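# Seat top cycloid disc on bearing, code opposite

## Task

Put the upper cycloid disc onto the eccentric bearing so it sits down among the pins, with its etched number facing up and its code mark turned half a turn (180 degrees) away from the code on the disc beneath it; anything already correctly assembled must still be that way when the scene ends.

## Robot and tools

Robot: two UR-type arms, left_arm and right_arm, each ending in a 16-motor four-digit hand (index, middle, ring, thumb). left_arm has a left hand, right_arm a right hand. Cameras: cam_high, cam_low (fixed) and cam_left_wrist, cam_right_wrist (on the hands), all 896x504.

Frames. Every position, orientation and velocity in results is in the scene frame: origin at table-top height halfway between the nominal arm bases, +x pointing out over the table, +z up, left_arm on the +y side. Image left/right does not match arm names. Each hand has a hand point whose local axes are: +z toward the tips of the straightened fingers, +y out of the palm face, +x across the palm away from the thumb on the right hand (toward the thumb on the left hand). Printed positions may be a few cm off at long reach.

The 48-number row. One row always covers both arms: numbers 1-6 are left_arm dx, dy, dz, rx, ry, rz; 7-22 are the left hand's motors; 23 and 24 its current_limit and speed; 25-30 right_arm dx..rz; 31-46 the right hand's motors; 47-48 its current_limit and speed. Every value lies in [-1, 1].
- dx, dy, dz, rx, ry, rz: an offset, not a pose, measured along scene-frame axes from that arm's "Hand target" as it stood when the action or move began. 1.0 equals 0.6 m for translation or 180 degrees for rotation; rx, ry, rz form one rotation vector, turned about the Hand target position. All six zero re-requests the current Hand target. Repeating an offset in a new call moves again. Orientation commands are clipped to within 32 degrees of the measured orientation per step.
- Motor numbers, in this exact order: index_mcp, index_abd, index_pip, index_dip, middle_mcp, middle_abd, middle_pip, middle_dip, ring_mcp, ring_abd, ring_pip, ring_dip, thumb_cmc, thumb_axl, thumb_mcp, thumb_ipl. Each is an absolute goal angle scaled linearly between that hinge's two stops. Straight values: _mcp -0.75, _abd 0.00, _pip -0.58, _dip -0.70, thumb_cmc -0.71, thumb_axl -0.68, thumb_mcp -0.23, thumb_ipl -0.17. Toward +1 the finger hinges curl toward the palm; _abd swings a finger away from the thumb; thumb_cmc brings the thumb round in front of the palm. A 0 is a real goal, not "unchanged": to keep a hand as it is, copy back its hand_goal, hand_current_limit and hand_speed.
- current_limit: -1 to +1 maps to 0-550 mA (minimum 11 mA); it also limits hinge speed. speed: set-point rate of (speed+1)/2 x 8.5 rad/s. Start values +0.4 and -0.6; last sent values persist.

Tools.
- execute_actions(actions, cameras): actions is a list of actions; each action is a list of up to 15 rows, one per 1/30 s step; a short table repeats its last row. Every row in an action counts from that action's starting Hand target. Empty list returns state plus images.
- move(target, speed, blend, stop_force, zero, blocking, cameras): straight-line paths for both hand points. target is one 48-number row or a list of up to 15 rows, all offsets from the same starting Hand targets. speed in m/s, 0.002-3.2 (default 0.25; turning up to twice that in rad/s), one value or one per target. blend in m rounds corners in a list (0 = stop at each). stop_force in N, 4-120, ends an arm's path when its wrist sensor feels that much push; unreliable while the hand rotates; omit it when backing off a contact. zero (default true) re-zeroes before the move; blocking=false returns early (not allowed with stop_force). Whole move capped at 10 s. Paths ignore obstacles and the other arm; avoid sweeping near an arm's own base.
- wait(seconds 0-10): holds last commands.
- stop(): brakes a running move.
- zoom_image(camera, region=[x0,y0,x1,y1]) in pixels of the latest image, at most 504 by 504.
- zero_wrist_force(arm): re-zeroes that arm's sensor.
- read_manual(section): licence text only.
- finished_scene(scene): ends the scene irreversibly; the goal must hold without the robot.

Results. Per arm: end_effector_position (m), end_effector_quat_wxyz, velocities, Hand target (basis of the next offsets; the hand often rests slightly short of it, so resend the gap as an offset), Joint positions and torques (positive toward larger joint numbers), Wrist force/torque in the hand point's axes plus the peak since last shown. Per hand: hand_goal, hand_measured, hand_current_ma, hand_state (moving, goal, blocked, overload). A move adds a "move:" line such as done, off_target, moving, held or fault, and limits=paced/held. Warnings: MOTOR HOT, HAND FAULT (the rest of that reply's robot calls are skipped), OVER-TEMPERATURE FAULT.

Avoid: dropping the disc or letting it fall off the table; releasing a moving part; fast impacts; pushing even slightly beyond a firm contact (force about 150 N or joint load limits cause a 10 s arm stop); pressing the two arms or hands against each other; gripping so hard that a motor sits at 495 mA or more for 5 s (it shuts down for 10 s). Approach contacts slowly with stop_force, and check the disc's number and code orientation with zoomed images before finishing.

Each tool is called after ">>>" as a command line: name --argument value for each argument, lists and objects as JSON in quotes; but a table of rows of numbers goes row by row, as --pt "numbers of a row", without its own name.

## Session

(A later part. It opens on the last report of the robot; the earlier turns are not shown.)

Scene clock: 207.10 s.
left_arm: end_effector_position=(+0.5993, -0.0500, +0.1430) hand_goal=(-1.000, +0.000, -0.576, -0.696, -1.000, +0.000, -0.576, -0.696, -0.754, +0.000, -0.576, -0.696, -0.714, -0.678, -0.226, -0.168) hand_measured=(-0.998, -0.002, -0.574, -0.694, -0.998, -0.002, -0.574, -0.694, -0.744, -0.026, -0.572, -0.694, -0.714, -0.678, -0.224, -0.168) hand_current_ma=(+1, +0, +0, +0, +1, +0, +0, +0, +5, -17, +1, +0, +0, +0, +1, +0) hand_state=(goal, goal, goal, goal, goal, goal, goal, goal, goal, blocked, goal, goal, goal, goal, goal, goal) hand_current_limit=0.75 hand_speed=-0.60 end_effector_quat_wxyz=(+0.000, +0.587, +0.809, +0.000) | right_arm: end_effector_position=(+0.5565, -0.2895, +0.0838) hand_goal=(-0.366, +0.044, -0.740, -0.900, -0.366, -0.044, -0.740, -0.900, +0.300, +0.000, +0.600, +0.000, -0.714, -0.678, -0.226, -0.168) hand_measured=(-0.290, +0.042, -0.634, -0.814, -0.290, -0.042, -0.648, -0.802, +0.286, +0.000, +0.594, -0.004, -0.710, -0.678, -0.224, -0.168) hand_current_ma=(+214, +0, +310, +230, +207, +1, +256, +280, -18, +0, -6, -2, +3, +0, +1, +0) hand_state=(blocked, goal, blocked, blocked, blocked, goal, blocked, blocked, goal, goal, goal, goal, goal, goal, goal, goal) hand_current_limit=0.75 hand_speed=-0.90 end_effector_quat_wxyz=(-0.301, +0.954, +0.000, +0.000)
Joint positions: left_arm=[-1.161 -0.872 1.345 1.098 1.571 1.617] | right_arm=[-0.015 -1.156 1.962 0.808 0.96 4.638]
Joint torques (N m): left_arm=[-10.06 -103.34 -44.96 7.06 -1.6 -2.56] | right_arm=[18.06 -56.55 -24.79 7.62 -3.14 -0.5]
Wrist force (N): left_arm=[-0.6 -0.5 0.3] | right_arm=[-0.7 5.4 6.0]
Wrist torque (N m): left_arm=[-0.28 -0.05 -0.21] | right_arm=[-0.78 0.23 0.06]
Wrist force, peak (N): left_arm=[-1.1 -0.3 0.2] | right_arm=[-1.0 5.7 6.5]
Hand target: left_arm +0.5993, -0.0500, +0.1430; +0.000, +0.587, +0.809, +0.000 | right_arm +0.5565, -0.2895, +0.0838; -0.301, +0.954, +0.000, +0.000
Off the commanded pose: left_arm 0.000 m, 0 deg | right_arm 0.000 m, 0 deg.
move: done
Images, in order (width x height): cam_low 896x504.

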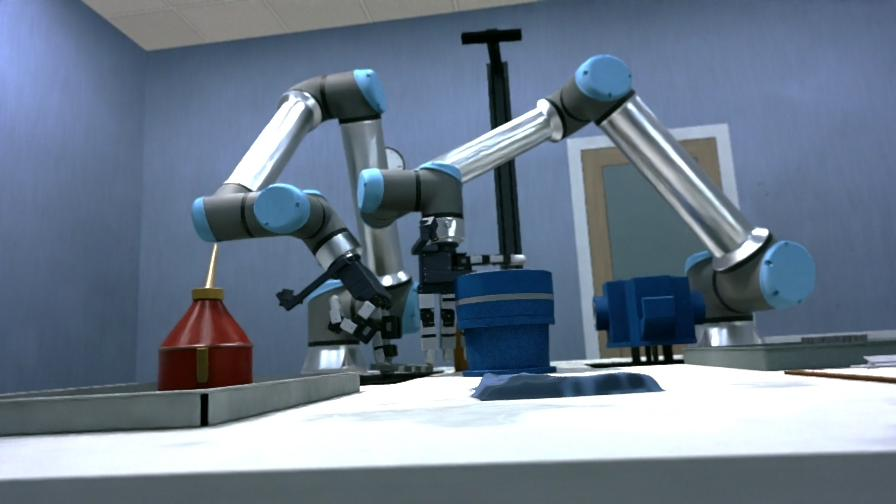

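>>> move --target '[0,0,0.0033,0,0,0,-1,0,-0.576,-0.696,-1,0,-0.576,-0.696,-0.754,0,-0.576,-0.696,-0.714,-0.678,-0.226,-0.168,0.75,-0.6,0,0,0,0,0,0,-0.355,0.044,-0.725,-0.88,-0.355,-0.044,-0.725,-0.88,0.3,0,0.6,0,-0.714,-0.678,-0.226,-0.168,0.75,-0.9]' --speed 0.003

>>> move --target '[0,0,0.0033,0,0,0,-1,0,-0.576,-0.696,-1,0,-0.576,-0.696,-0.754,0,-0.576,-0.696,-0.714,-0.678,-0.226,-0.168,0.75,-0.6,0,0,0,0,0,0,-0.355,0.044,-0.725,-0.88,-0.355,-0.044,-0.725,-0.88,0.3,0,0.6,0,-0.714,-0.678,-0.226,-0.168,0.75,-0.9]' --speed 0.003 --cameras '["cam_low"]'

>>> zoom_image --camera "cam_low" --region '[350, 320, 470, 395]'

Scene clock: 208.20 s.
left_arm: end_effector_position=(+0.5993, -0.0500, +0.1450) hand_goal=(-1.000, +0.000, -0.576, -0.696, -1.000, +0.000, -0.576, -0.696, -0.754, +0.000, -0.576, -0.696, -0.714, -0.678, -0.226, -0.168) hand_measured=(-0.998, -0.002, -0.574, -0.694, -0.998, -0.002, -0.574, -0.694, -0.744, -0.014, -0.572, -0.694, -0.714, -0.678, -0.224, -0.168) hand_current_ma=(+1, +0, +0, +0, +1, +0, +0, +0, +5, -6, +1, +0, +0, +0, +1, +0) hand_state=(goal, goal, goal, goal, goal, goal, goal, goal, goal, goal, goal, goal, goal, goal, goal, goal) hand_current_limit=0.75 hand_speed=-0.60 end_effector_quat_wxyz=(+0.000, +0.587, +0.809, +0.000) | right_arm: end_effector_position=(+0.5565, -0.2895, +0.0838) hand_goal=(-0.356, +0.044, -0.726, -0.880, -0.356, -0.044, -0.726, -0.880, +0.300, +0.000, +0.600, +0.000, -0.714, -0.678, -0.226, -0.168) hand_measured=(-0.290, +0.044, -0.642, -0.814, -0.290, -0.042, -0.654, -0.804, +0.286, +0.000, +0.594, -0.004, -0.710, -0.678, -0.224, -0.168) hand_current_ma=(+175, +0, +221, +156, +168, +1, +177, +195, -18, +0, -6, -2, +3, +0, +1, +0) hand_state=(blocked, goal, blocked, blocked, blocked, goal, blocked, blocked, goal, goal, goal, goal, goal, goal, goal, goal) hand_current_limit=0.75 hand_speed=-0.90 end_effector_quat_wxyz=(-0.301, +0.954, +0.000, +0.000)
Joint positions: left_arm=[-1.161 -0.874 1.344 1.1 1.571 1.617] | right_arm=[-0.015 -1.156 1.962 0.808 0.96 4.638]
Joint torques (N m): left_arm=[-10.44 -103.87 -45.32 7.56 -1.54 -2.39] | right_arm=[17.31 -58.74 -25.68 7.6 -2.72 0.11]
Wrist force (N): left_arm=[-1.1 -0.2 0.8] | right_arm=[-0.5 4.6 5.5]
Wrist torque (N m): left_arm=[-0.25 -0.01 -0.25] | right_arm=[-0.63 0.20 0.09]
Wrist force, peak (N): left_arm=[-1.0 -0.9 1.0] | right_arm=[-0.5 5.3 6.4]
Hand target: left_arm +0.5993, -0.0500, +0.1450; +0.000, +0.587, +0.809, +0.000 | right_arm +0.5565, -0.2895, +0.0838; -0.301, +0.954, +0.000, +0.000
Off the commanded pose: left_arm 0.000 m, 0 deg | right_arm 0.000 m, 0 deg.
move: done

Scene clock: 209.07 s.
left_arm: end_effector_position=(+0.5993, -0.0500, +0.1469) hand_goal=(-1.000, +0.000, -0.576, -0.696, -1.000, +0.000, -0.576, -0.696, -0.754, +0.000, -0.576, -0.696, -0.714, -0.678, -0.226, -0.168) hand_measured=(-0.998, -0.002, -0.574, -0.694, -0.998, -0.002, -0.574, -0.694, -0.744, -0.008, -0.572, -0.694, -0.714, -0.678, -0.224, -0.168) hand_current_ma=(+1, +0, +0, +0, +1, +0, +0, +0, +4, -2, +1, +0, +0, +0, +1, +0) hand_state=(goal, goal, goal, goal, goal, goal, goal, goal, goal, goal, goal, goal, goal, goal, goal, goal) hand_current_limit=0.75 hand_speed=-0.60 end_effector_quat_wxyz=(+0.000, +0.587, +0.809, +0.000) | right_arm: end_effector_position=(+0.5565, -0.2895, +0.0838) hand_goal=(-0.356, +0.044, -0.726, -0.880, -0.356, -0.044, -0.726, -0.880, +0.300, +0.000, +0.600, +0.000, -0.714, -0.678, -0.226, -0.168) hand_measured=(-0.290, +0.044, -0.650, -0.820, -0.290, -0.042, -0.660, -0.810, +0.286, +0.000, +0.594, -0.004, -0.710, -0.678, -0.224, -0.168) hand_current_ma=(+175, +0, +192, +141, +168, +1, +154, +169, -18, +0, -6, -2, +3, +0, +1, +0) hand_state=(blocked, goal, blocked, blocked, blocked, goal, blocked, blocked, goal, goal, goal, goal, goal, goal, goal, goal) hand_current_limit=0.75 hand_speed=-0.90 end_effector_quat_wxyz=(-0.301, +0.954, +0.000, +0.000)
Joint positions: left_arm=[-1.161 -0.875 1.343 1.103 1.571 1.617] | right_arm=[-0.015 -1.156 1.962 0.808 0.96 4.638]
Joint torques (N m): left_arm=[-11.07 -104.05 -45.4 7.6 -1.52 -2.46] | right_arm=[16.97 -61.51 -26.68 7.56 -2.21 0.6]
Wrist force (N): left_arm=[-0.9 -0.4 1.3] | right_arm=[-0.8 3.9 5.5]
Wrist torque (N m): left_arm=[-0.31 -0.05 -0.23] | right_arm=[-0.63 0.23 0.06]
Wrist force, peak (N): left_arm=[-1.4 -0.4 1.6] | right_arm=[-0.5 4.4 5.9]
Hand target: left_arm +0.5993, -0.0500, +0.1470; +0.000, +0.587, +0.809, +0.000 | right_arm +0.5565, -0.2895, +0.0838; -0.301, +0.954, +0.000, +0.000
Off the commanded pose: left_arm 0.000 m, 0 deg | right_arm 0.000 m, 0 deg.
move: done
Images, in order (width x height): cam_low 896x504.

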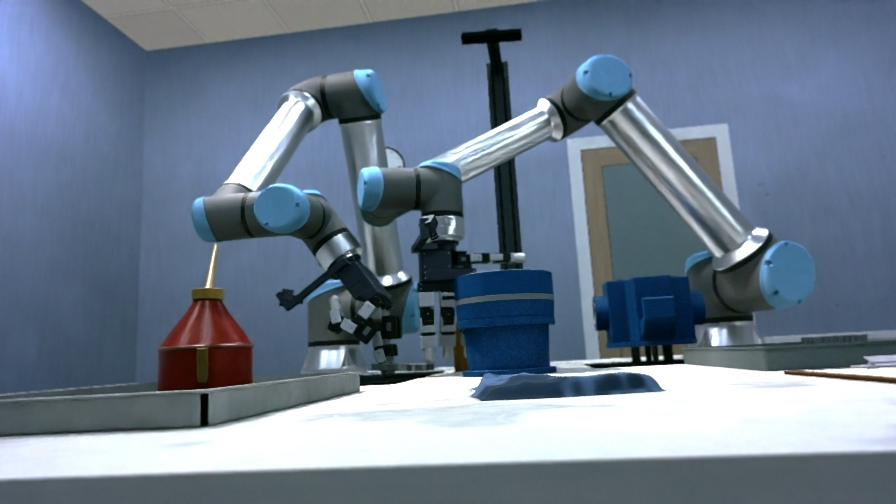

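Scaled by 4.200 from the camera's 896x504 image, which has a finer 1280x720 frame.

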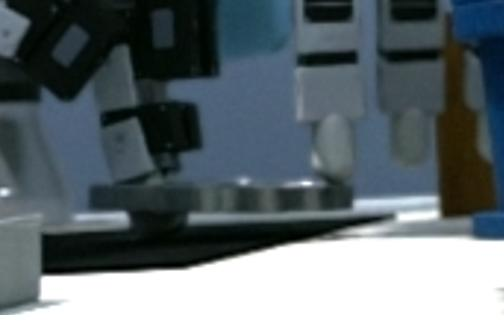

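>>> move --target '[0,0,0.005,0,0,0,-1,0,-0.576,-0.696,-1,0,-0.576,-0.696,-0.754,0,-0.576,-0.696,-0.714,-0.678,-0.226,-0.168,0.75,-0.6,0,0,0,0,0,0,-0.36,0.044,-0.735,-0.89,-0.36,-0.044,-0.735,-0.89,0.3,0,0.6,0,-0.714,-0.678,-0.226,-0.168,0.75,-0.9]' --speed 0.003

>>> move --target '[0,0,0.005,0,0,0,-1,0,-0.576,-0.696,-1,0,-0.576,-0.696,-0.754,0,-0.576,-0.696,-0.714,-0.678,-0.226,-0.168,0.75,-0.6,0,0,0,0,0,0,-0.365,0.044,-0.745,-0.90,-0.365,-0.044,-0.745,-0.90,0.3,0,0.6,0,-0.714,-0.678,-0.226,-0.168,0.75,-0.9]' --speed 0.003 --cameras '["cam_low"]'

>>> zoom_image --camera "cam_low" --region '[350, 320, 470, 395]'

Scene clock: 210.70 s.
left_arm: end_effector_position=(+0.5993, -0.0500, +0.1500) hand_goal=(-1.000, +0.000, -0.576, -0.696, -1.000, +0.000, -0.576, -0.696, -0.754, +0.000, -0.576, -0.696, -0.714, -0.678, -0.226, -0.168) hand_measured=(-0.998, -0.002, -0.574, -0.694, -0.998, -0.002, -0.574, -0.694, -0.746, -0.006, -0.572, -0.694, -0.714, -0.678, -0.224, -0.168) hand_current_ma=(+1, +0, +0, +0, +1, +0, +0, +0, +3, -1, +1, +0, +0, +0, +1, +0) hand_state=(goal, goal, goal, goal, goal, goal, goal, goal, goal, goal, goal, goal, goal, goal, goal, goal) hand_current_limit=0.75 hand_speed=-0.60 end_effector_quat_wxyz=(+0.000, +0.587, +0.809, +0.000) | right_arm: end_effector_position=(+0.5565, -0.2895, +0.0838) hand_goal=(-0.360, +0.044, -0.736, -0.890, -0.360, -0.044, -0.736, -0.890, +0.300, +0.000, +0.600, +0.000, -0.714, -0.678, -0.226, -0.168) hand_measured=(-0.290, +0.044, -0.662, -0.830, -0.292, -0.042, -0.672, -0.822, +0.286, +0.000, +0.594, -0.004, -0.710, -0.678, -0.224, -0.168) hand_current_ma=(+190, +0, +183, +135, +179, +1, +152, +162, -18, +0, -6, -2, +3, +0, +1, +0) hand_state=(blocked, goal, blocked, blocked, blocked, goal, blocked, blocked, goal, goal, goal, goal, goal, goal, goal, goal) hand_current_limit=0.75 hand_speed=-0.90 end_effector_quat_wxyz=(-0.301, +0.954, +0.000, +0.000)
Joint positions: left_arm=[-1.161 -0.878 1.341 1.107 1.571 1.617] | right_arm=[-0.015 -1.156 1.962 0.808 0.96 4.638]
Joint torques (N m): left_arm=[-11.12 -104.19 -45.04 7.38 -1.43 -2.44] | right_arm=[17.51 -66.82 -28.74 7.54 -1.45 1.03]
Wrist force (N): left_arm=[-1.2 -0.3 1.6] | right_arm=[-0.6 4.4 5.2]
Wrist torque (N m): left_arm=[-0.32 0.00 -0.26] | right_arm=[-0.52 0.21 0.08]
Wrist force, peak (N): left_arm=[-1.4 -0.5 1.6] | right_arm=[-0.9 4.6 6.0]
Hand target: left_arm +0.5993, -0.0500, +0.1500; +0.000, +0.587, +0.809, +0.000 | right_arm +0.5565, -0.2895, +0.0838; -0.301, +0.954, +0.000, +0.000
Off the commanded pose: left_arm 0.000 m, 0 deg | right_arm 0.000 m, 0 deg.
move: done

Scene clock: 211.93 s.
left_arm: end_effector_position=(+0.5993, -0.0500, +0.1529) hand_goal=(-1.000, +0.000, -0.576, -0.696, -1.000, +0.000, -0.576, -0.696, -0.754, +0.000, -0.576, -0.696, -0.714, -0.678, -0.226, -0.168) hand_measured=(-0.998, -0.002, -0.574, -0.694, -0.998, -0.002, -0.574, -0.694, -0.746, -0.004, -0.572, -0.694, -0.714, -0.678, -0.224, -0.168) hand_current_ma=(+1, +0, +0, +0, +1, +0, +0, +0, +3, -1, +1, +0, +0, +0, +1, +0) hand_state=(goal, goal, goal, goal, goal, goal, goal, goal, goal, goal, goal, goal, goal, goal, goal, goal) hand_current_limit=0.75 hand_speed=-0.60 end_effector_quat_wxyz=(+0.000, +0.587, +0.809, +0.000) | right_arm: end_effector_position=(+0.5565, -0.2895, +0.0838) hand_goal=(-0.366, +0.044, -0.746, -0.900, -0.366, -0.044, -0.746, -0.900, +0.300, +0.000, +0.600, +0.000, -0.714, -0.678, -0.226, -0.168) hand_measured=(-0.294, +0.044, -0.672, -0.840, -0.296, -0.042, -0.680, -0.834, +0.286, +0.000, +0.594, -0.004, -0.710, -0.678, -0.224, -0.168) hand_current_ma=(+196, +0, +183, +135, +184, +1, +154, +160, -18, +0, -6, -2, +3, +0, +1, +0) hand_state=(blocked, goal, blocked, blocked, blocked, goal, blocked, blocked, goal, goal, goal, goal, goal, goal, goal, goal) hand_current_limit=0.75 hand_speed=-0.90 end_effector_quat_wxyz=(-0.301, +0.954, +0.000, +0.000)
Joint positions: left_arm=[-1.161 -0.88 1.339 1.111 1.571 1.617] | right_arm=[-0.015 -1.156 1.962 0.808 0.96 4.638]
Joint torques (N m): left_arm=[-10.07 -103.88 -45.63 7.86 -1.45 -2.43] | right_arm=[16.22 -70.52 -30.53 7.65 -0.85 1.55]
Wrist force (N): left_arm=[-1.1 -0.5 1.5] | right_arm=[-0.7 4.1 5.1]
Wrist torque (N m): left_arm=[-0.33 -0.02 -0.24] | right_arm=[-0.54 0.23 0.07]
Wrist force, peak (N): left_arm=[-1.0 -0.6 2.1] | right_arm=[-0.4 4.7 5.8]
Hand target: left_arm +0.5993, -0.0500, +0.1530; +0.000, +0.587, +0.809, +0.000 | right_arm +0.5565, -0.2895, +0.0838; -0.301, +0.954, +0.000, +0.000
Off the commanded pose: left_arm 0.000 m, 0 deg | right_arm 0.000 m, 0 deg.
move: done
Images, in order (width x height): cam_low 896x504.

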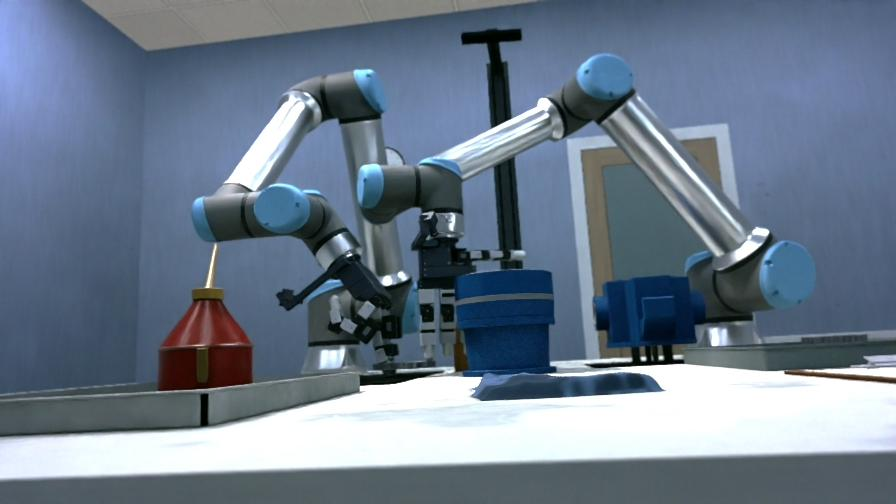

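Scaled by 4.200 from the camera's 896x504 image, which has a finer 1280x720 frame.

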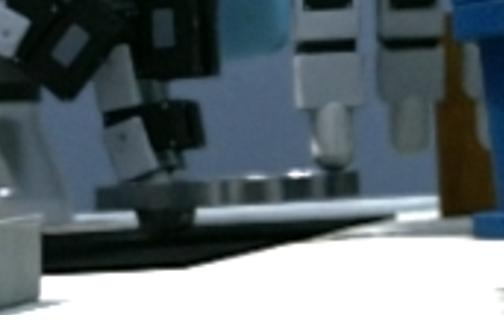

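>>> move --target '[0,0,0.005,0,0,0,-1,0,-0.576,-0.696,-1,0,-0.576,-0.696,-0.754,0,-0.576,-0.696,-0.714,-0.678,-0.226,-0.168,0.75,-0.6,0,0,0,0,0,0,-0.365,0.044,-0.745,-0.90,-0.365,-0.044,-0.745,-0.90,0.3,0,0.6,0,-0.714,-0.678,-0.226,-0.168,0.75,-0.9]' --speed 0.003 --cameras '["cam_low"]'

>>> zoom_image --camera "cam_low" --region '[350, 320, 470, 395]'

Scene clock: 213.33 s.
left_arm: end_effector_position=(+0.5993, -0.0500, +0.1560) hand_goal=(-1.000, +0.000, -0.576, -0.696, -1.000, +0.000, -0.576, -0.696, -0.754, +0.000, -0.576, -0.696, -0.714, -0.678, -0.226, -0.168) hand_measured=(-0.998, -0.002, -0.574, -0.694, -0.998, -0.002, -0.574, -0.694, -0.748, -0.004, -0.572, -0.694, -0.714, -0.678, -0.224, -0.168) hand_current_ma=(+1, +0, +0, +0, +1, +0, +0, +0, +2, +0, +1, +0, +0, +0, +1, +0) hand_state=(goal, goal, goal, goal, goal, goal, goal, goal, goal, goal, goal, goal, goal, goal, goal, goal) hand_current_limit=0.75 hand_speed=-0.60 end_effector_quat_wxyz=(+0.000, +0.587, +0.809, +0.000) | right_arm: end_effector_position=(+0.5565, -0.2895, +0.0838) hand_goal=(-0.366, +0.044, -0.746, -0.900, -0.366, -0.044, -0.746, -0.900, +0.300, +0.000, +0.600, +0.000, -0.714, -0.678, -0.226, -0.168) hand_measured=(-0.298, +0.044, -0.676, -0.844, -0.300, -0.042, -0.684, -0.838, +0.286, +0.000, +0.594, -0.004, -0.710, -0.678, -0.224, -0.168) hand_current_ma=(+182, +0, +170, +124, +171, +1, +143, +147, -18, +0, -6, -2, +3, +0, +1, +0) hand_state=(blocked, goal, blocked, blocked, blocked, goal, blocked, blocked, goal, goal, goal, goal, goal, goal, goal, goal) hand_current_limit=0.75 hand_speed=-0.90 end_effector_quat_wxyz=(-0.301, +0.954, +0.000, +0.000)
Joint positions: left_arm=[-1.161 -0.882 1.337 1.116 1.571 1.617] | right_arm=[-0.015 -1.156 1.962 0.808 0.96 4.638]
Joint torques (N m): left_arm=[-9.7 -104.13 -44.98 7.52 -1.53 -2.44] | right_arm=[16.3 -73.61 -32.49 7.6 -1.06 1.99]
Wrist force (N): left_arm=[-1.0 -0.4 1.9] | right_arm=[-0.7 3.7 4.7]
Wrist torque (N m): left_arm=[-0.35 -0.03 -0.24] | right_arm=[-0.52 0.23 0.07]
Wrist force, peak (N): left_arm=[-1.0 -0.6 2.2] | right_arm=[-0.8 4.2 5.5]
Hand target: left_arm +0.5993, -0.0500, +0.1560; +0.000, +0.587, +0.809, +0.000 | right_arm +0.5565, -0.2895, +0.0838; -0.301, +0.954, +0.000, +0.000
Off the commanded pose: left_arm 0.000 m, 0 deg | right_arm 0.000 m, 0 deg.
move: done
Images, in order (width x height): cam_low 896x504.

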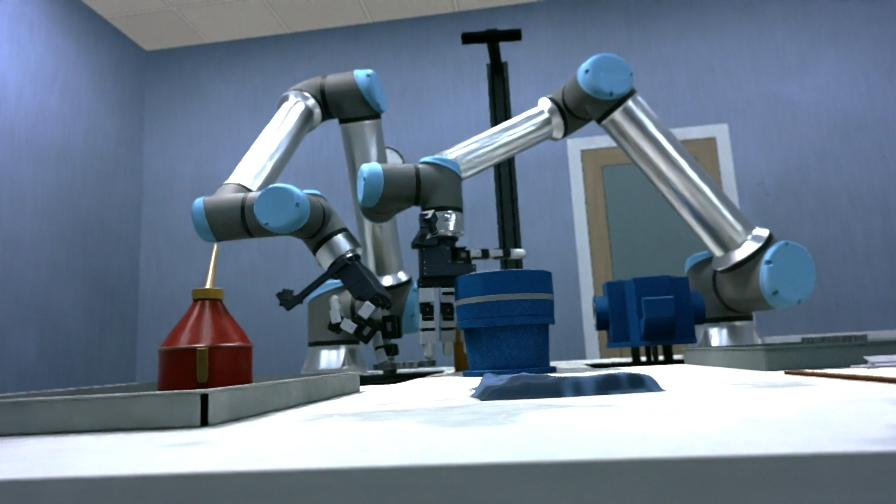

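Scaled by 4.200 from the camera's 896x504 image, which has a finer 1280x720 frame.

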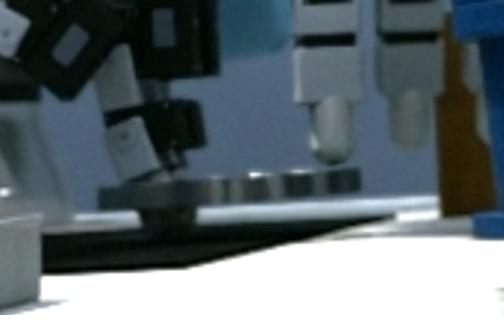

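>>> move --target '[0,0,0.09,0,0,0,-1,0,-0.576,-0.696,-1,0,-0.576,-0.696,-0.754,0,-0.576,-0.696,-0.714,-0.678,-0.226,-0.168,0.6,-0.6,0,0,0,0,0,0,-0.365,0.044,-0.745,-0.90,-0.365,-0.044,-0.745,-0.90,0.3,0,0.6,0,-0.714,-0.678,-0.226,-0.168,0.75,-0.9]' --speed 0.05

>>> move --target '[0,0.15,0.15,0,0,0,-1,0,-0.576,-0.696,-1,0,-0.576,-0.696,-0.754,0,-0.576,-0.696,-0.714,-0.678,-0.226,-0.168,0.6,-0.6,0,0,0.02,0,0,0,-0.365,0.044,-0.745,-0.90,-0.365,-0.044,-0.745,-0.90,0.3,0,0.6,0,-0.714,-0.678,-0.226,-0.168,0.75,-0.9]' --speed 0.08 --cameras '["cam_low"]'

>>> zoom_image --camera "cam_low" --region '[350, 320, 470, 395]'

Scene clock: 215.60 s.
left_arm: end_effector_position=(+0.5993, -0.0500, +0.2099) hand_goal=(-1.000, +0.000, -0.576, -0.696, -1.000, +0.000, -0.576, -0.696, -0.754, +0.000, -0.576, -0.696, -0.714, -0.678, -0.226, -0.168) hand_measured=(-0.998, -0.002, -0.574, -0.694, -0.998, -0.002, -0.574, -0.694, -0.748, -0.004, -0.572, -0.694, -0.714, -0.678, -0.224, -0.168) hand_current_ma=(+1, +0, +0, +0, +1, +0, +0, +0, +2, +0, +1, +0, +0, +0, +1, +0) hand_state=(goal, goal, goal, goal, goal, goal, goal, goal, goal, goal, goal, goal, goal, goal, goal, goal) hand_current_limit=0.60 hand_speed=-0.60 end_effector_quat_wxyz=(+0.000, +0.587, +0.809, +0.000) | right_arm: end_effector_position=(+0.5565, -0.2895, +0.0838) hand_goal=(-0.366, +0.044, -0.746, -0.900, -0.366, -0.044, -0.746, -0.900, +0.300, +0.000, +0.600, +0.000, -0.714, -0.678, -0.226, -0.168) hand_measured=(-0.298, +0.044, -0.676, -0.844, -0.300, -0.042, -0.684, -0.838, +0.286, +0.000, +0.594, -0.004, -0.710, -0.678, -0.224, -0.168) hand_current_ma=(+182, +0, +170, +124, +171, +1, +143, +147, -18, +0, -6, -2, +3, +0, +1, +0) hand_state=(blocked, goal, blocked, blocked, blocked, goal, blocked, blocked, goal, goal, goal, goal, goal, goal, goal, goal) hand_current_limit=0.75 hand_speed=-0.90 end_effector_quat_wxyz=(-0.301, +0.954, +0.000, +0.000)
Joint positions: left_arm=[-1.161 -0.919 1.297 1.192 1.571 1.617] | right_arm=[-0.015 -1.156 1.962 0.808 0.96 4.638]
Joint torques (N m): left_arm=[-9.12 -103.47 -48.56 7.23 -1.26 -1.33] | right_arm=[15.48 -78.05 -34.24 7.54 -0.84 2.21]
Wrist force (N): left_arm=[-0.8 -0.4 1.9] | right_arm=[-0.5 3.9 5.2]
Wrist torque (N m): left_arm=[-0.37 -0.03 -0.18] | right_arm=[-0.55 0.19 0.09]
Wrist force, peak (N): left_arm=[-1.5 -0.4 2.2] | right_arm=[-0.7 4.3 5.2]
Hand target: left_arm +0.5993, -0.0500, +0.2100; +0.000, +0.587, +0.809, +0.000 | right_arm +0.5565, -0.2895, +0.0838; -0.301, +0.954, +0.000, +0.000
Off the commanded pose: left_arm 0.000 m, 0 deg | right_arm 0.000 m, 0 deg.
move: done

Scene clock: 217.60 s.
left_arm: end_effector_position=(+0.5993, +0.0399, +0.2999) hand_goal=(-1.000, +0.000, -0.576, -0.696, -1.000, +0.000, -0.576, -0.696, -0.754, +0.000, -0.576, -0.696, -0.714, -0.678, -0.226, -0.168) hand_measured=(-0.998, -0.002, -0.574, -0.694, -0.998, -0.002, -0.574, -0.694, -0.748, -0.002, -0.572, -0.694, -0.714, -0.678, -0.224, -0.168) hand_current_ma=(+1, +0, +0, +0, +1, +0, +0, +0, +2, +0, +1, +0, +0, +0, +1, +0) hand_state=(goal, goal, goal, goal, goal, goal, goal, goal, goal, goal, goal, goal, goal, goal, goal, goal) hand_current_limit=0.60 hand_speed=-0.60 end_effector_quat_wxyz=(+0.000, +0.587, +0.809, +0.000) | right_arm: end_effector_position=(+0.5565, -0.2895, +0.0958) hand_goal=(-0.366, +0.044, -0.746, -0.900, -0.366, -0.044, -0.746, -0.900, +0.300, +0.000, +0.600, +0.000, -0.714, -0.678, -0.226, -0.168) hand_measured=(-0.298, +0.044, -0.676, -0.844, -0.300, -0.042, -0.684, -0.838, +0.286, +0.000, +0.594, -0.004, -0.710, -0.678, -0.224, -0.168) hand_current_ma=(+182, +0, +170, +124, +171, +1, +142, +147, -18, +0, -6, -2, +3, +0, +1, +0) hand_state=(blocked, goal, blocked, blocked, blocked, goal, blocked, blocked, goal, goal, goal, goal, goal, goal, goal, goal) hand_current_limit=0.75 hand_speed=-0.90 end_effector_quat_wxyz=(-0.301, +0.954, +0.000, +0.000)
Joint positions: left_arm=[-1.116 -1.089 1.404 1.255 1.571 1.662] | right_arm=[-0.015 -1.172 1.956 0.829 0.96 4.638]
Joint torques (N m): left_arm=[6.93 -88.31 -32.13 7.72 1.27 3.47] | right_arm=[15.07 -80.52 -38.2 8.77 -1.05 2.12]
Wrist force (N): left_arm=[-1.0 -0.1 1.7] | right_arm=[-0.7 3.8 4.9]
Wrist torque (N m): left_arm=[-0.32 -0.02 -0.40] | right_arm=[-0.53 0.23 0.07]
Wrist force, peak (N): left_arm=[-1.6 -0.3 2.7] | right_arm=[-0.6 4.1 5.4]
Hand target: left_arm +0.5993, +0.0400, +0.3000; +0.000, +0.587, +0.809, +0.000 | right_arm +0.5565, -0.2895, +0.0958; -0.301, +0.954, +0.000, +0.000
Off the commanded pose: left_arm 0.000 m, 0 deg | right_arm 0.000 m, 0 deg.
move: done
Images, in order (width x height): cam_low 896x504.

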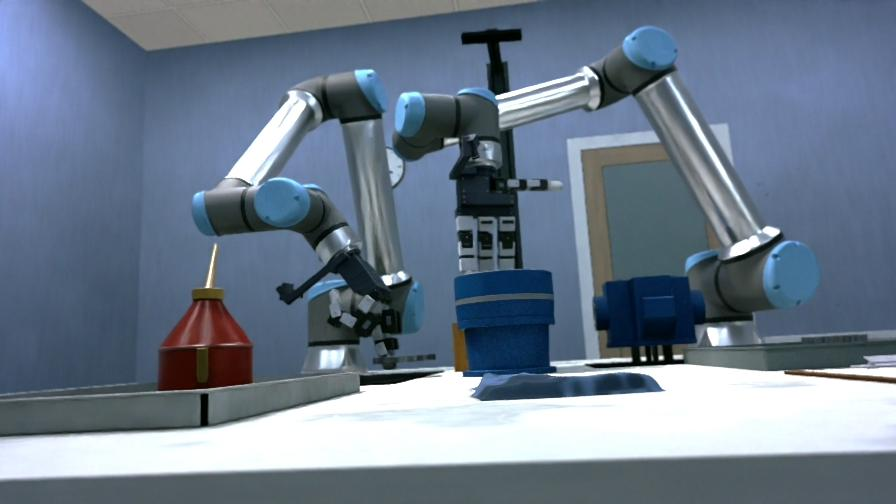

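Scaled by 4.200 from the camera's 896x504 image, which has a finer 1280x720 frame.

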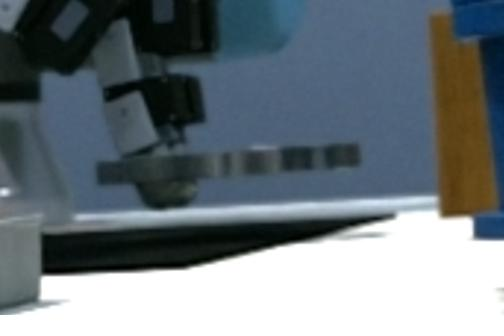

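>>> move --target '[0.3462,0.4208,0.0935,-0.1344,0.0732,0.4718,-1,0,-0.576,-0.696,-1,0,-0.576,-0.696,-0.754,0,-0.576,-0.696,-0.714,-0.678,-0.226,-0.168,0.6,-0.6,0,0,0.34,0,0,0,-0.365,0.044,-0.745,-0.90,-0.365,-0.044,-0.745,-0.90,0.3,0,0.6,0,-0.714,-0.678,-0.226,-0.168,0.75,-0.9]' --speed 0.2 --cameras '["all"]'

Scene clock: 223.30 s.
left_arm: end_effector_position=(+0.8070, +0.2924, +0.3561) hand_goal=(-1.000, +0.000, -0.576, -0.696, -1.000, +0.000, -0.576, -0.696, -0.754, +0.000, -0.576, -0.696, -0.714, -0.678, -0.226, -0.168) hand_measured=(-0.996, -0.002, -0.574, -0.694, -0.994, -0.002, -0.574, -0.694, -0.750, -0.002, -0.572, -0.694, -0.712, -0.678, -0.224, -0.168) hand_current_ma=(+1, +0, +0, +0, +2, +0, +0, +0, +1, +0, +1, +0, +0, +0, +1, +0) hand_state=(goal, goal, goal, goal, goal, goal, goal, goal, goal, goal, goal, goal, goal, goal, goal, goal) hand_current_limit=0.60 hand_speed=-0.60 end_effector_quat_wxyz=(+0.028, -0.123, +0.968, -0.215) | right_arm: end_effector_position=(+0.5565, -0.2894, +0.2998) hand_goal=(-0.366, +0.044, -0.746, -0.900, -0.366, -0.044, -0.746, -0.900, +0.300, +0.000, +0.600, +0.000, -0.714, -0.678, -0.226, -0.168) hand_measured=(-0.298, +0.044, -0.678, -0.846, -0.302, -0.042, -0.686, -0.838, +0.286, +0.000, +0.594, -0.004, -0.710, -0.678, -0.224, -0.168) hand_current_ma=(+177, +0, +166, +121, +166, +1, +138, +143, -18, +0, -6, -2, +3, +0, +1, +0) hand_state=(blocked, goal, blocked, blocked, blocked, goal, blocked, blocked, goal, goal, goal, goal, goal, goal, goal, goal) hand_current_limit=0.75 hand_speed=-0.90 end_effector_quat_wxyz=(-0.301, +0.954, +0.000, +0.000)
Joint positions: left_arm=[-0.503 -1.055 1.16 1.14 1.868 0.717] | right_arm=[-0.015 -1.37 1.796 1.188 0.96 4.638]
Joint torques (N m): left_arm=[4.53 -73.57 -51.31 -0.25 2.49 -2.36] | right_arm=[3.2 -73.06 -48.2 8.86 -2.01 -1.04]
Wrist force (N): left_arm=[-0.8 0.2 1.5] | right_arm=[-1.1 3.7 5.1]
Wrist torque (N m): left_arm=[-0.33 -0.05 -0.19] | right_arm=[-0.51 0.23 0.00]
Wrist force, peak (N): left_arm=[-1.3 -1.1 2.2] | right_arm=[-0.7 4.1 5.8]
Hand target: left_arm +0.8071, +0.2924, +0.3561; +0.028, -0.123, +0.968, -0.215 | right_arm +0.5565, -0.2895, +0.2998; -0.301, +0.954, +0.000, +0.000
Off the commanded pose: left_arm 0.000 m, 0 deg | right_arm 0.000 m, 0 deg.
move: done
camera_calibration:
cam_left_wrist: T_world_to_cam=[[0.905884, -0.342208, 0.249534, -0.75319], [-0.360973, -0.315682, 0.877521, 0.0272574], [-0.221521, -0.885008, -0.409499, 0.713792], [0, 0, 0, 1]] pos_world=[0.850263, 0.382569, 0.456325]
cam_right_wrist: T_world_to_cam=[[-0.778208, -0.478908, -0.406251, 0.455743], [-0.442859, -0.0401725, 0.895691, -0.0771985], [-0.445273, 0.876946, -0.180826, 0.67857], [0, 0, 0, 1]] pos_world=[0.622624, -0.379911, 0.376995]

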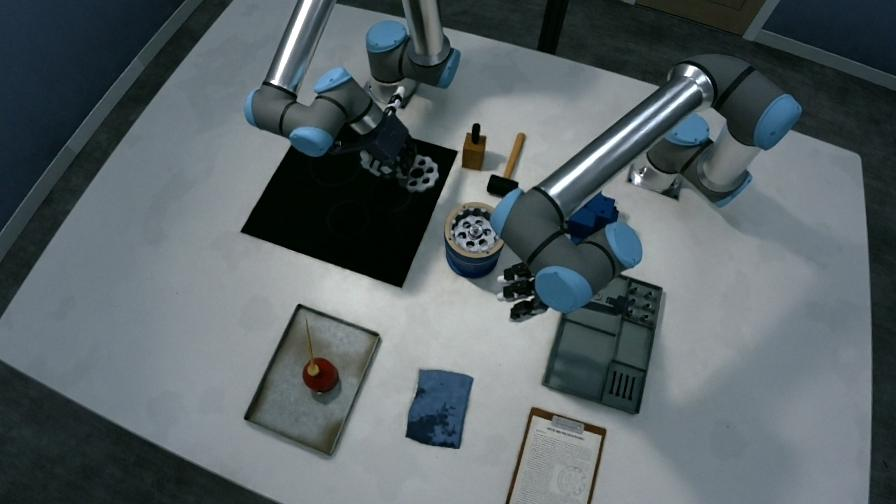

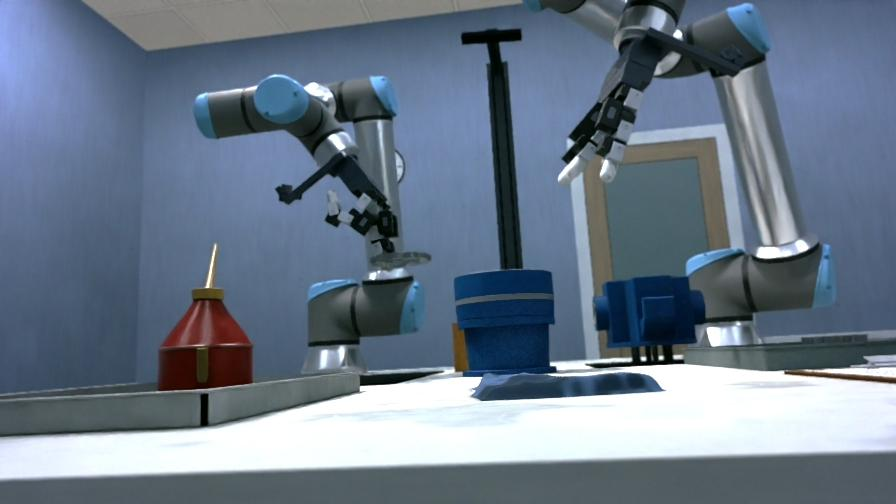

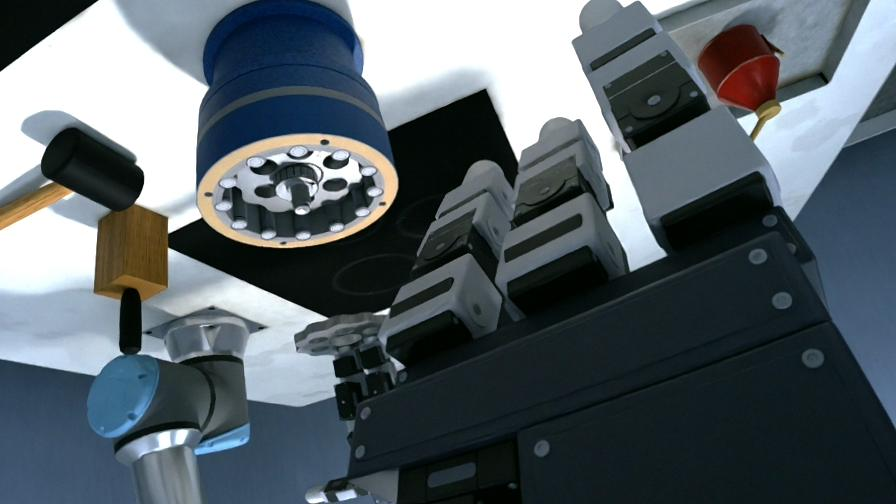

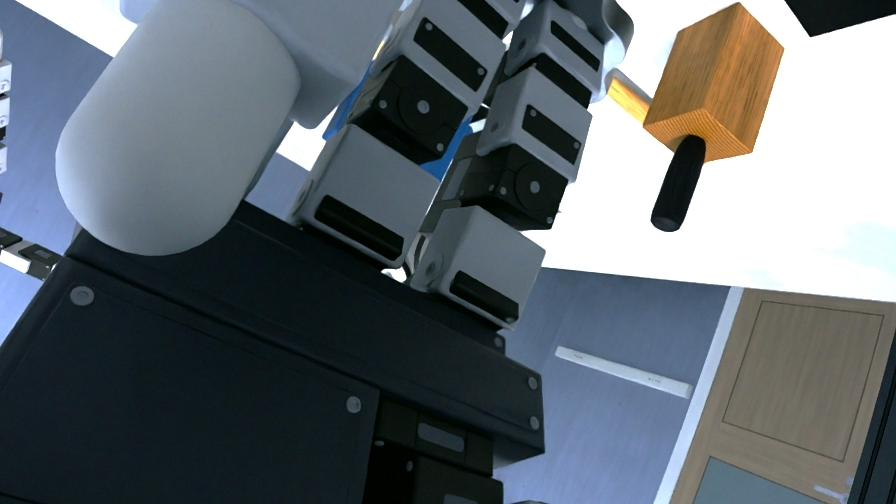

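>>> zoom_image --camera "cam_high" --region '[390, 145, 460, 208]'

>>> zoom_image --camera "cam_low" --region '[340, 220, 460, 295]'

Scaled by 7.200 from the camera's 896x504 image, which has a finer 1280x720 frame.

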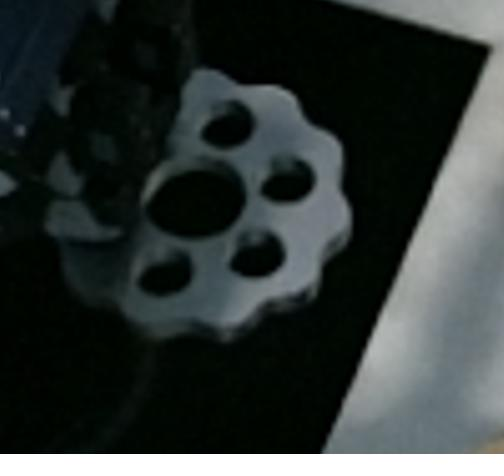

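Scaled by 4.200 from the camera's 896x504 image, which has a finer 1280x720 frame.

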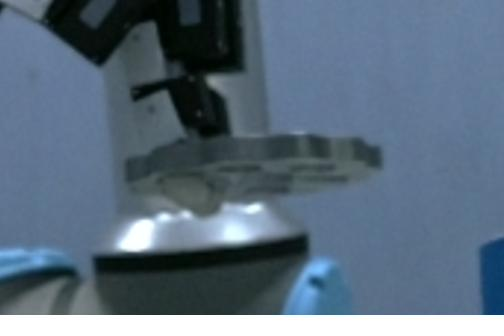

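>>> move --target '[0,0,0,0,0,0,-1,0,-0.576,-0.696,-1,0,-0.576,-0.696,-0.754,0,-0.576,-0.696,-0.714,-0.678,-0.226,-0.168,0.6,-0.6,0.1458,0.3537,0,0,0,0,-0.365,0.044,-0.745,-0.90,-0.365,-0.044,-0.745,-0.90,0.3,0,0.6,0,-0.714,-0.678,-0.226,-0.168,0.75,-0.9]' --speed 0.07 --cameras '["all"]'

>>> zoom_image --camera "cam_left_wrist" --region '[150, 80, 450, 280]'

>>> zoom_image --camera "cam_high" --region '[420, 170, 530, 260]'

Scene clock: 228.10 s.
left_arm: end_effector_position=(+0.8071, +0.2924, +0.3561) hand_goal=(-1.000, +0.000, -0.576, -0.696, -1.000, +0.000, -0.576, -0.696, -0.754, +0.000, -0.576, -0.696, -0.714, -0.678, -0.226, -0.168) hand_measured=(-0.996, -0.002, -0.574, -0.694, -0.994, -0.002, -0.574, -0.694, -0.750, -0.002, -0.572, -0.694, -0.712, -0.678, -0.224, -0.168) hand_current_ma=(+1, +0, +0, +0, +2, +0, +0, +0, +1, +0, +1, +0, +0, +0, +1, +0) hand_state=(goal, goal, goal, goal, goal, goal, goal, goal, goal, goal, goal, goal, goal, goal, goal, goal) hand_current_limit=0.60 hand_speed=-0.60 end_effector_quat_wxyz=(+0.028, -0.123, +0.968, -0.215) | right_arm: end_effector_position=(+0.6440, -0.0773, +0.2998) hand_goal=(-0.366, +0.044, -0.746, -0.900, -0.366, -0.044, -0.746, -0.900, +0.300, +0.000, +0.600, +0.000, -0.714, -0.678, -0.226, -0.168) hand_measured=(-0.302, +0.044, -0.678, -0.846, -0.306, -0.042, -0.686, -0.838, +0.286, +0.000, +0.594, -0.004, -0.710, -0.678, -0.224, -0.168) hand_current_ma=(+164, +0, +161, +120, +153, +0, +134, +142, -18, +0, -6, -2, +3, +0, +1, +0) hand_state=(blocked, goal, blocked, blocked, blocked, goal, blocked, blocked, goal, goal, goal, goal, goal, goal, goal, goal) hand_current_limit=0.75 hand_speed=-0.90 end_effector_quat_wxyz=(-0.301, +0.954, +0.000, +0.000)
Joint positions: left_arm=[-0.503 -1.055 1.16 1.14 1.868 0.717] | right_arm=[0.318 -1.129 1.416 1.097 0.985 5.042]
Joint torques (N m): left_arm=[8.01 -74.61 -51.25 -0.22 2.31 -2.47] | right_arm=[17.67 -58.48 -51.94 7.13 -0.28 3.73]
Wrist force (N): left_arm=[-0.6 0.0 1.6] | right_arm=[-1.2 3.9 5.5]
Wrist torque (N m): left_arm=[-0.38 -0.07 -0.17] | right_arm=[-0.56 0.22 -0.26]
Wrist force, peak (N): left_arm=[-0.9 0.1 1.9] | right_arm=[-1.1 3.8 6.1]
Hand target: left_arm +0.8071, +0.2924, +0.3561; +0.028, -0.123, +0.968, -0.215 | right_arm +0.6440, -0.0772, +0.2998; -0.301, +0.954, +0.000, +0.000
Off the commanded pose: left_arm 0.000 m, 0 deg | right_arm 0.000 m, 0 deg.
move: done
camera_calibration:
cam_left_wrist: T_world_to_cam=[[0.905957, -0.342018, 0.24953, -0.753289], [-0.360908, -0.315776, 0.877514, 0.0272731], [-0.22133, -0.885048, -0.409516, 0.713741], [0, 0, 0, 1]] pos_world=[0.850263, 0.382669, 0.456325]
cam_right_wrist: T_world_to_cam=[[-0.778081, -0.478935, -0.406461, 0.625399], [-0.443089, -0.0402092, 0.895576, -0.0297276], [-0.445266, 0.876929, -0.180925, 0.531561], [0, 0, 0, 1]] pos_world=[0.710125, -0.167811, 0.376996]

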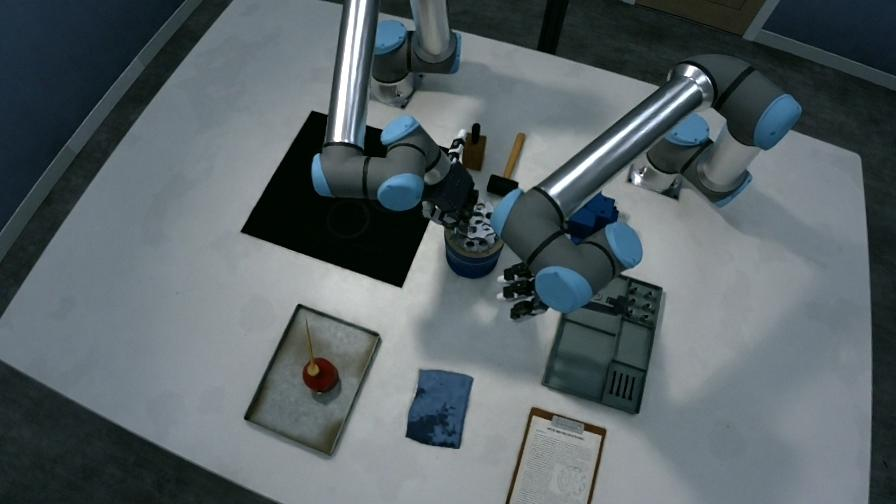

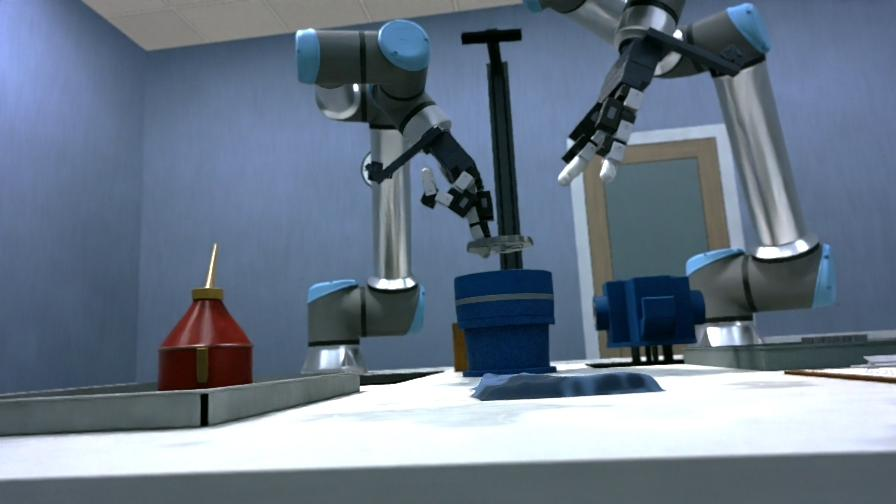

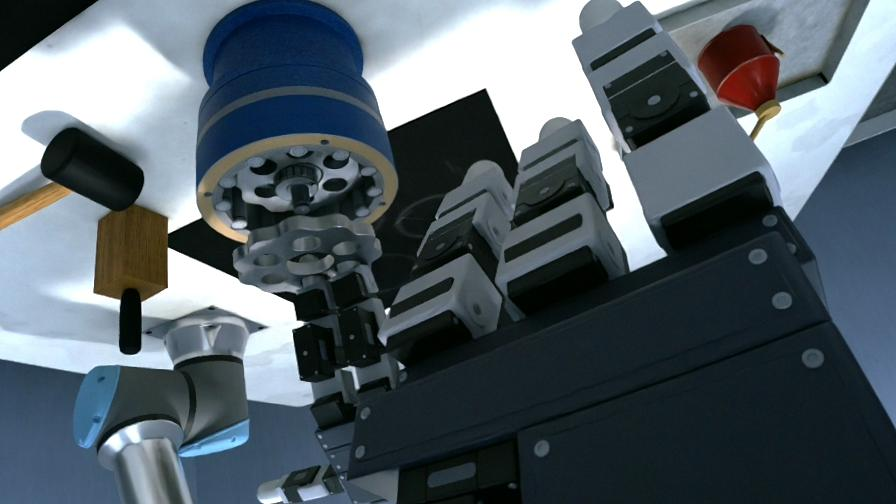

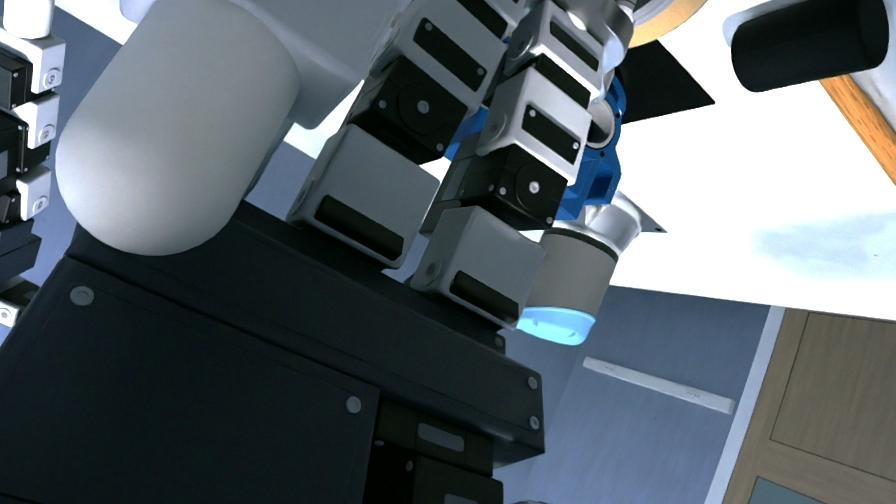

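Scaled by 1.680 from the camera's 896x504 image, which has a finer 1280x720 frame.

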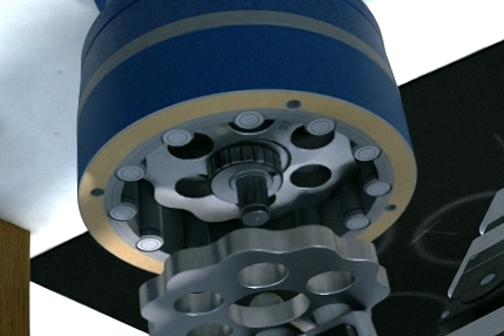

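Scaled by 4.582 from the camera's 896x504 image, which has a finer 1280x720 frame.

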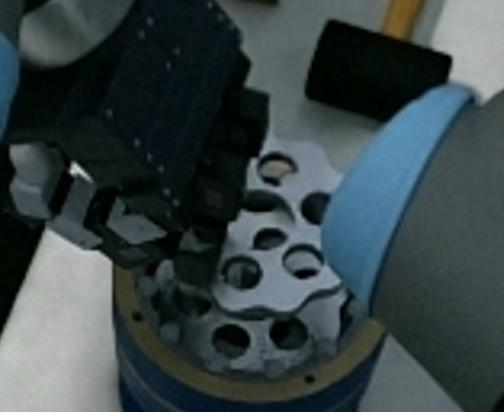

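>>> zoom_image --camera "cam_left_wrist" --region '[190, 120, 410, 310]'

Scaled by 2.291 from the camera's 896x504 image, which has a finer 1280x720 frame.

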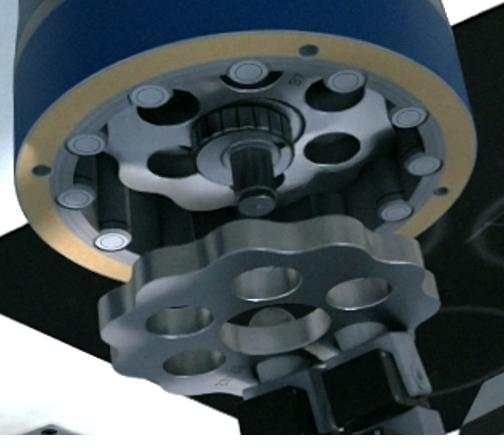

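>>> move --target '[0,0,0,0,0,0,-1,0,-0.576,-0.696,-1,0,-0.576,-0.696,-0.754,0,-0.576,-0.696,-0.714,-0.678,-0.226,-0.168,0.6,-0.6,0,0,-0.0833,0,0,0,-0.365,0.044,-0.745,-0.90,-0.365,-0.044,-0.745,-0.90,0.3,0,0.6,0,-0.714,-0.678,-0.226,-0.168,0.75,-0.9]' --speed 0.03 --cameras '["cam_left_wrist", "cam_low", "cam_high"]'

>>> zoom_image --camera "cam_left_wrist" --region '[190, 100, 410, 290]'

>>> zoom_image --camera "cam_low" --region '[440, 220, 560, 295]'

Scene clock: 230.87 s.
left_arm: end_effector_position=(+0.8071, +0.2924, +0.3561) hand_goal=(-1.000, +0.000, -0.576, -0.696, -1.000, +0.000, -0.576, -0.696, -0.754, +0.000, -0.576, -0.696, -0.714, -0.678, -0.226, -0.168) hand_measured=(-0.996, -0.002, -0.574, -0.694, -0.994, -0.002, -0.574, -0.694, -0.750, -0.002, -0.572, -0.694, -0.712, -0.678, -0.224, -0.168) hand_current_ma=(+1, +0, +0, +0, +2, +0, +0, +0, +1, +0, +1, +0, +0, +0, +1, +0) hand_state=(goal, goal, goal, goal, goal, goal, goal, goal, goal, goal, goal, goal, goal, goal, goal, goal) hand_current_limit=0.60 hand_speed=-0.60 end_effector_quat_wxyz=(+0.028, -0.123, +0.968, -0.215) | right_arm: end_effector_position=(+0.6440, -0.0772, +0.2500) hand_goal=(-0.366, +0.044, -0.746, -0.900, -0.366, -0.044, -0.746, -0.900, +0.300, +0.000, +0.600, +0.000, -0.714, -0.678, -0.226, -0.168) hand_measured=(-0.302, +0.044, -0.678, -0.846, -0.306, -0.042, -0.686, -0.838, +0.286, +0.000, +0.594, -0.004, -0.710, -0.678, -0.224, -0.168) hand_current_ma=(+164, +0, +161, +119, +153, +0, +134, +141, -18, +0, -6, -2, +3, +0, +1, +0) hand_state=(blocked, goal, blocked, blocked, blocked, goal, blocked, blocked, goal, goal, goal, goal, goal, goal, goal, goal) hand_current_limit=0.75 hand_speed=-0.90 end_effector_quat_wxyz=(-0.301, +0.954, +0.000, +0.000)
Joint positions: left_arm=[-0.503 -1.055 1.16 1.14 1.868 0.717] | right_arm=[0.318 -1.103 1.469 1.018 0.985 5.042]
Joint torques (N m): left_arm=[7.41 -74.5 -51.35 -0.06 2.03 -2.59] | right_arm=[15.09 -56.9 -30.25 2.03 -0.55 -0.48]
Wrist force (N): left_arm=[-1.0 0.4 1.7] | right_arm=[-1.3 3.9 5.0]
Wrist torque (N m): left_arm=[-0.34 -0.01 -0.21] | right_arm=[-0.56 0.24 -0.30]
Wrist force, peak (N): left_arm=[-0.9 0.1 2.0] | right_arm=[-1.2 4.2 5.7]
Hand target: left_arm +0.8071, +0.2924, +0.3561; +0.028, -0.123, +0.968, -0.215 | right_arm +0.6440, -0.0772, +0.2498; -0.301, +0.954, +0.000, +0.000
Off the commanded pose: left_arm 0.000 m, 0 deg | right_arm 0.000 m, 0 deg.
move: done
camera_calibration:
cam_left_wrist: T_world_to_cam=[[0.905957, -0.342018, 0.24953, -0.753289], [-0.360908, -0.315776, 0.877514, 0.0272731], [-0.22133, -0.885048, -0.409516, 0.713741], [0, 0, 0, 1]] pos_world=[0.850263, 0.382669, 0.456325]
Images, in order (width x height): cam_high 896x504, cam_low 896x504, cam_left_wrist 896x504.

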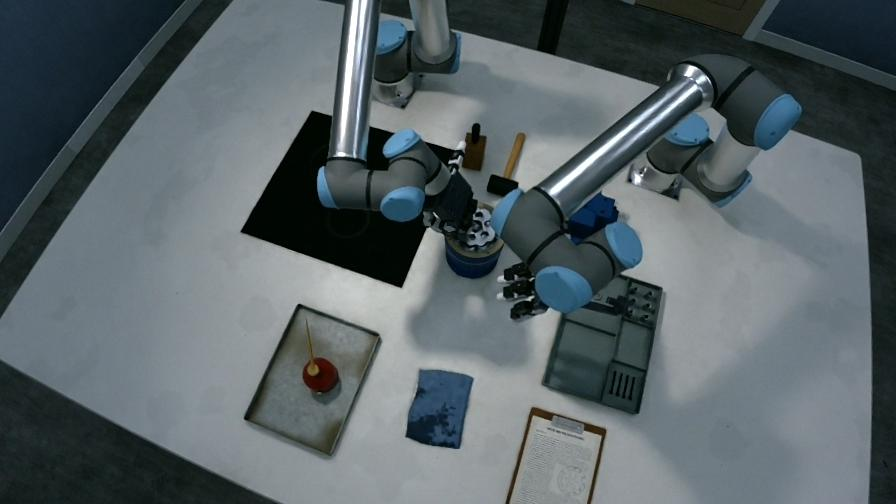

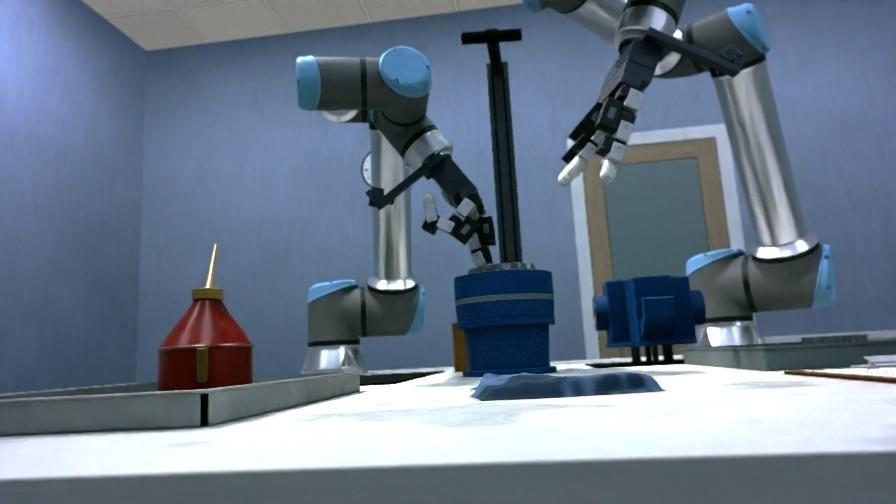

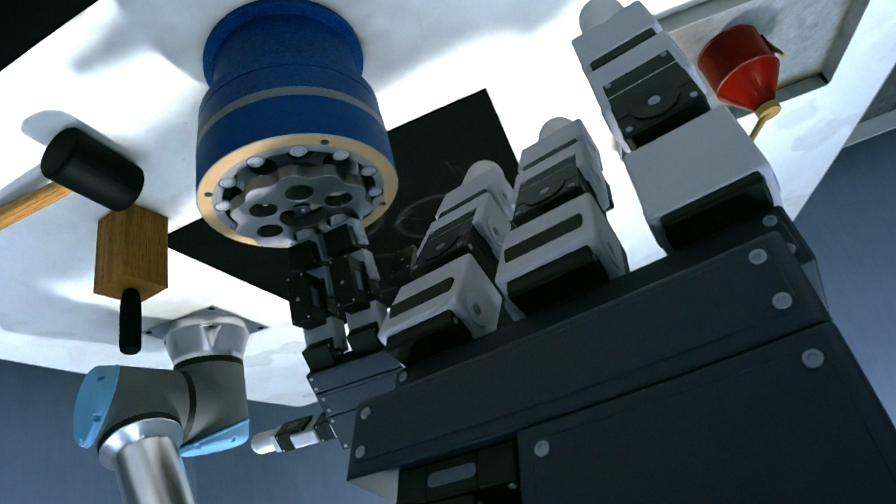

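Scaled by 2.291 from the camera's 896x504 image, which has a finer 1280x720 frame.

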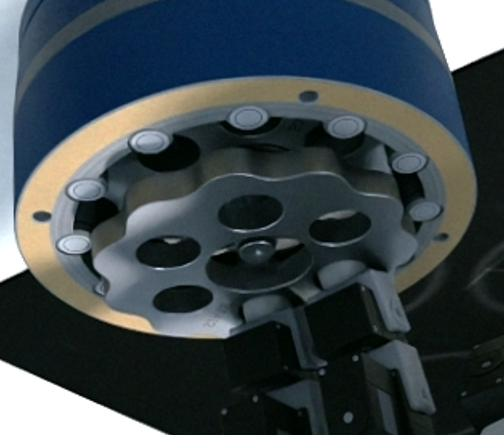

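Scaled by 4.200 from the camera's 896x504 image, which has a finer 1280x720 frame.

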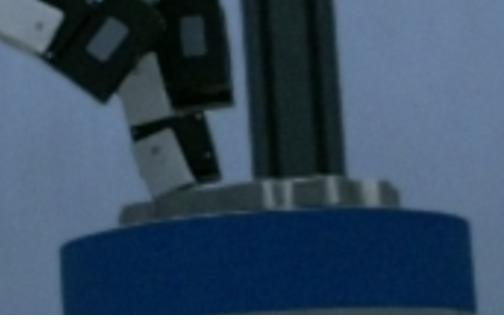

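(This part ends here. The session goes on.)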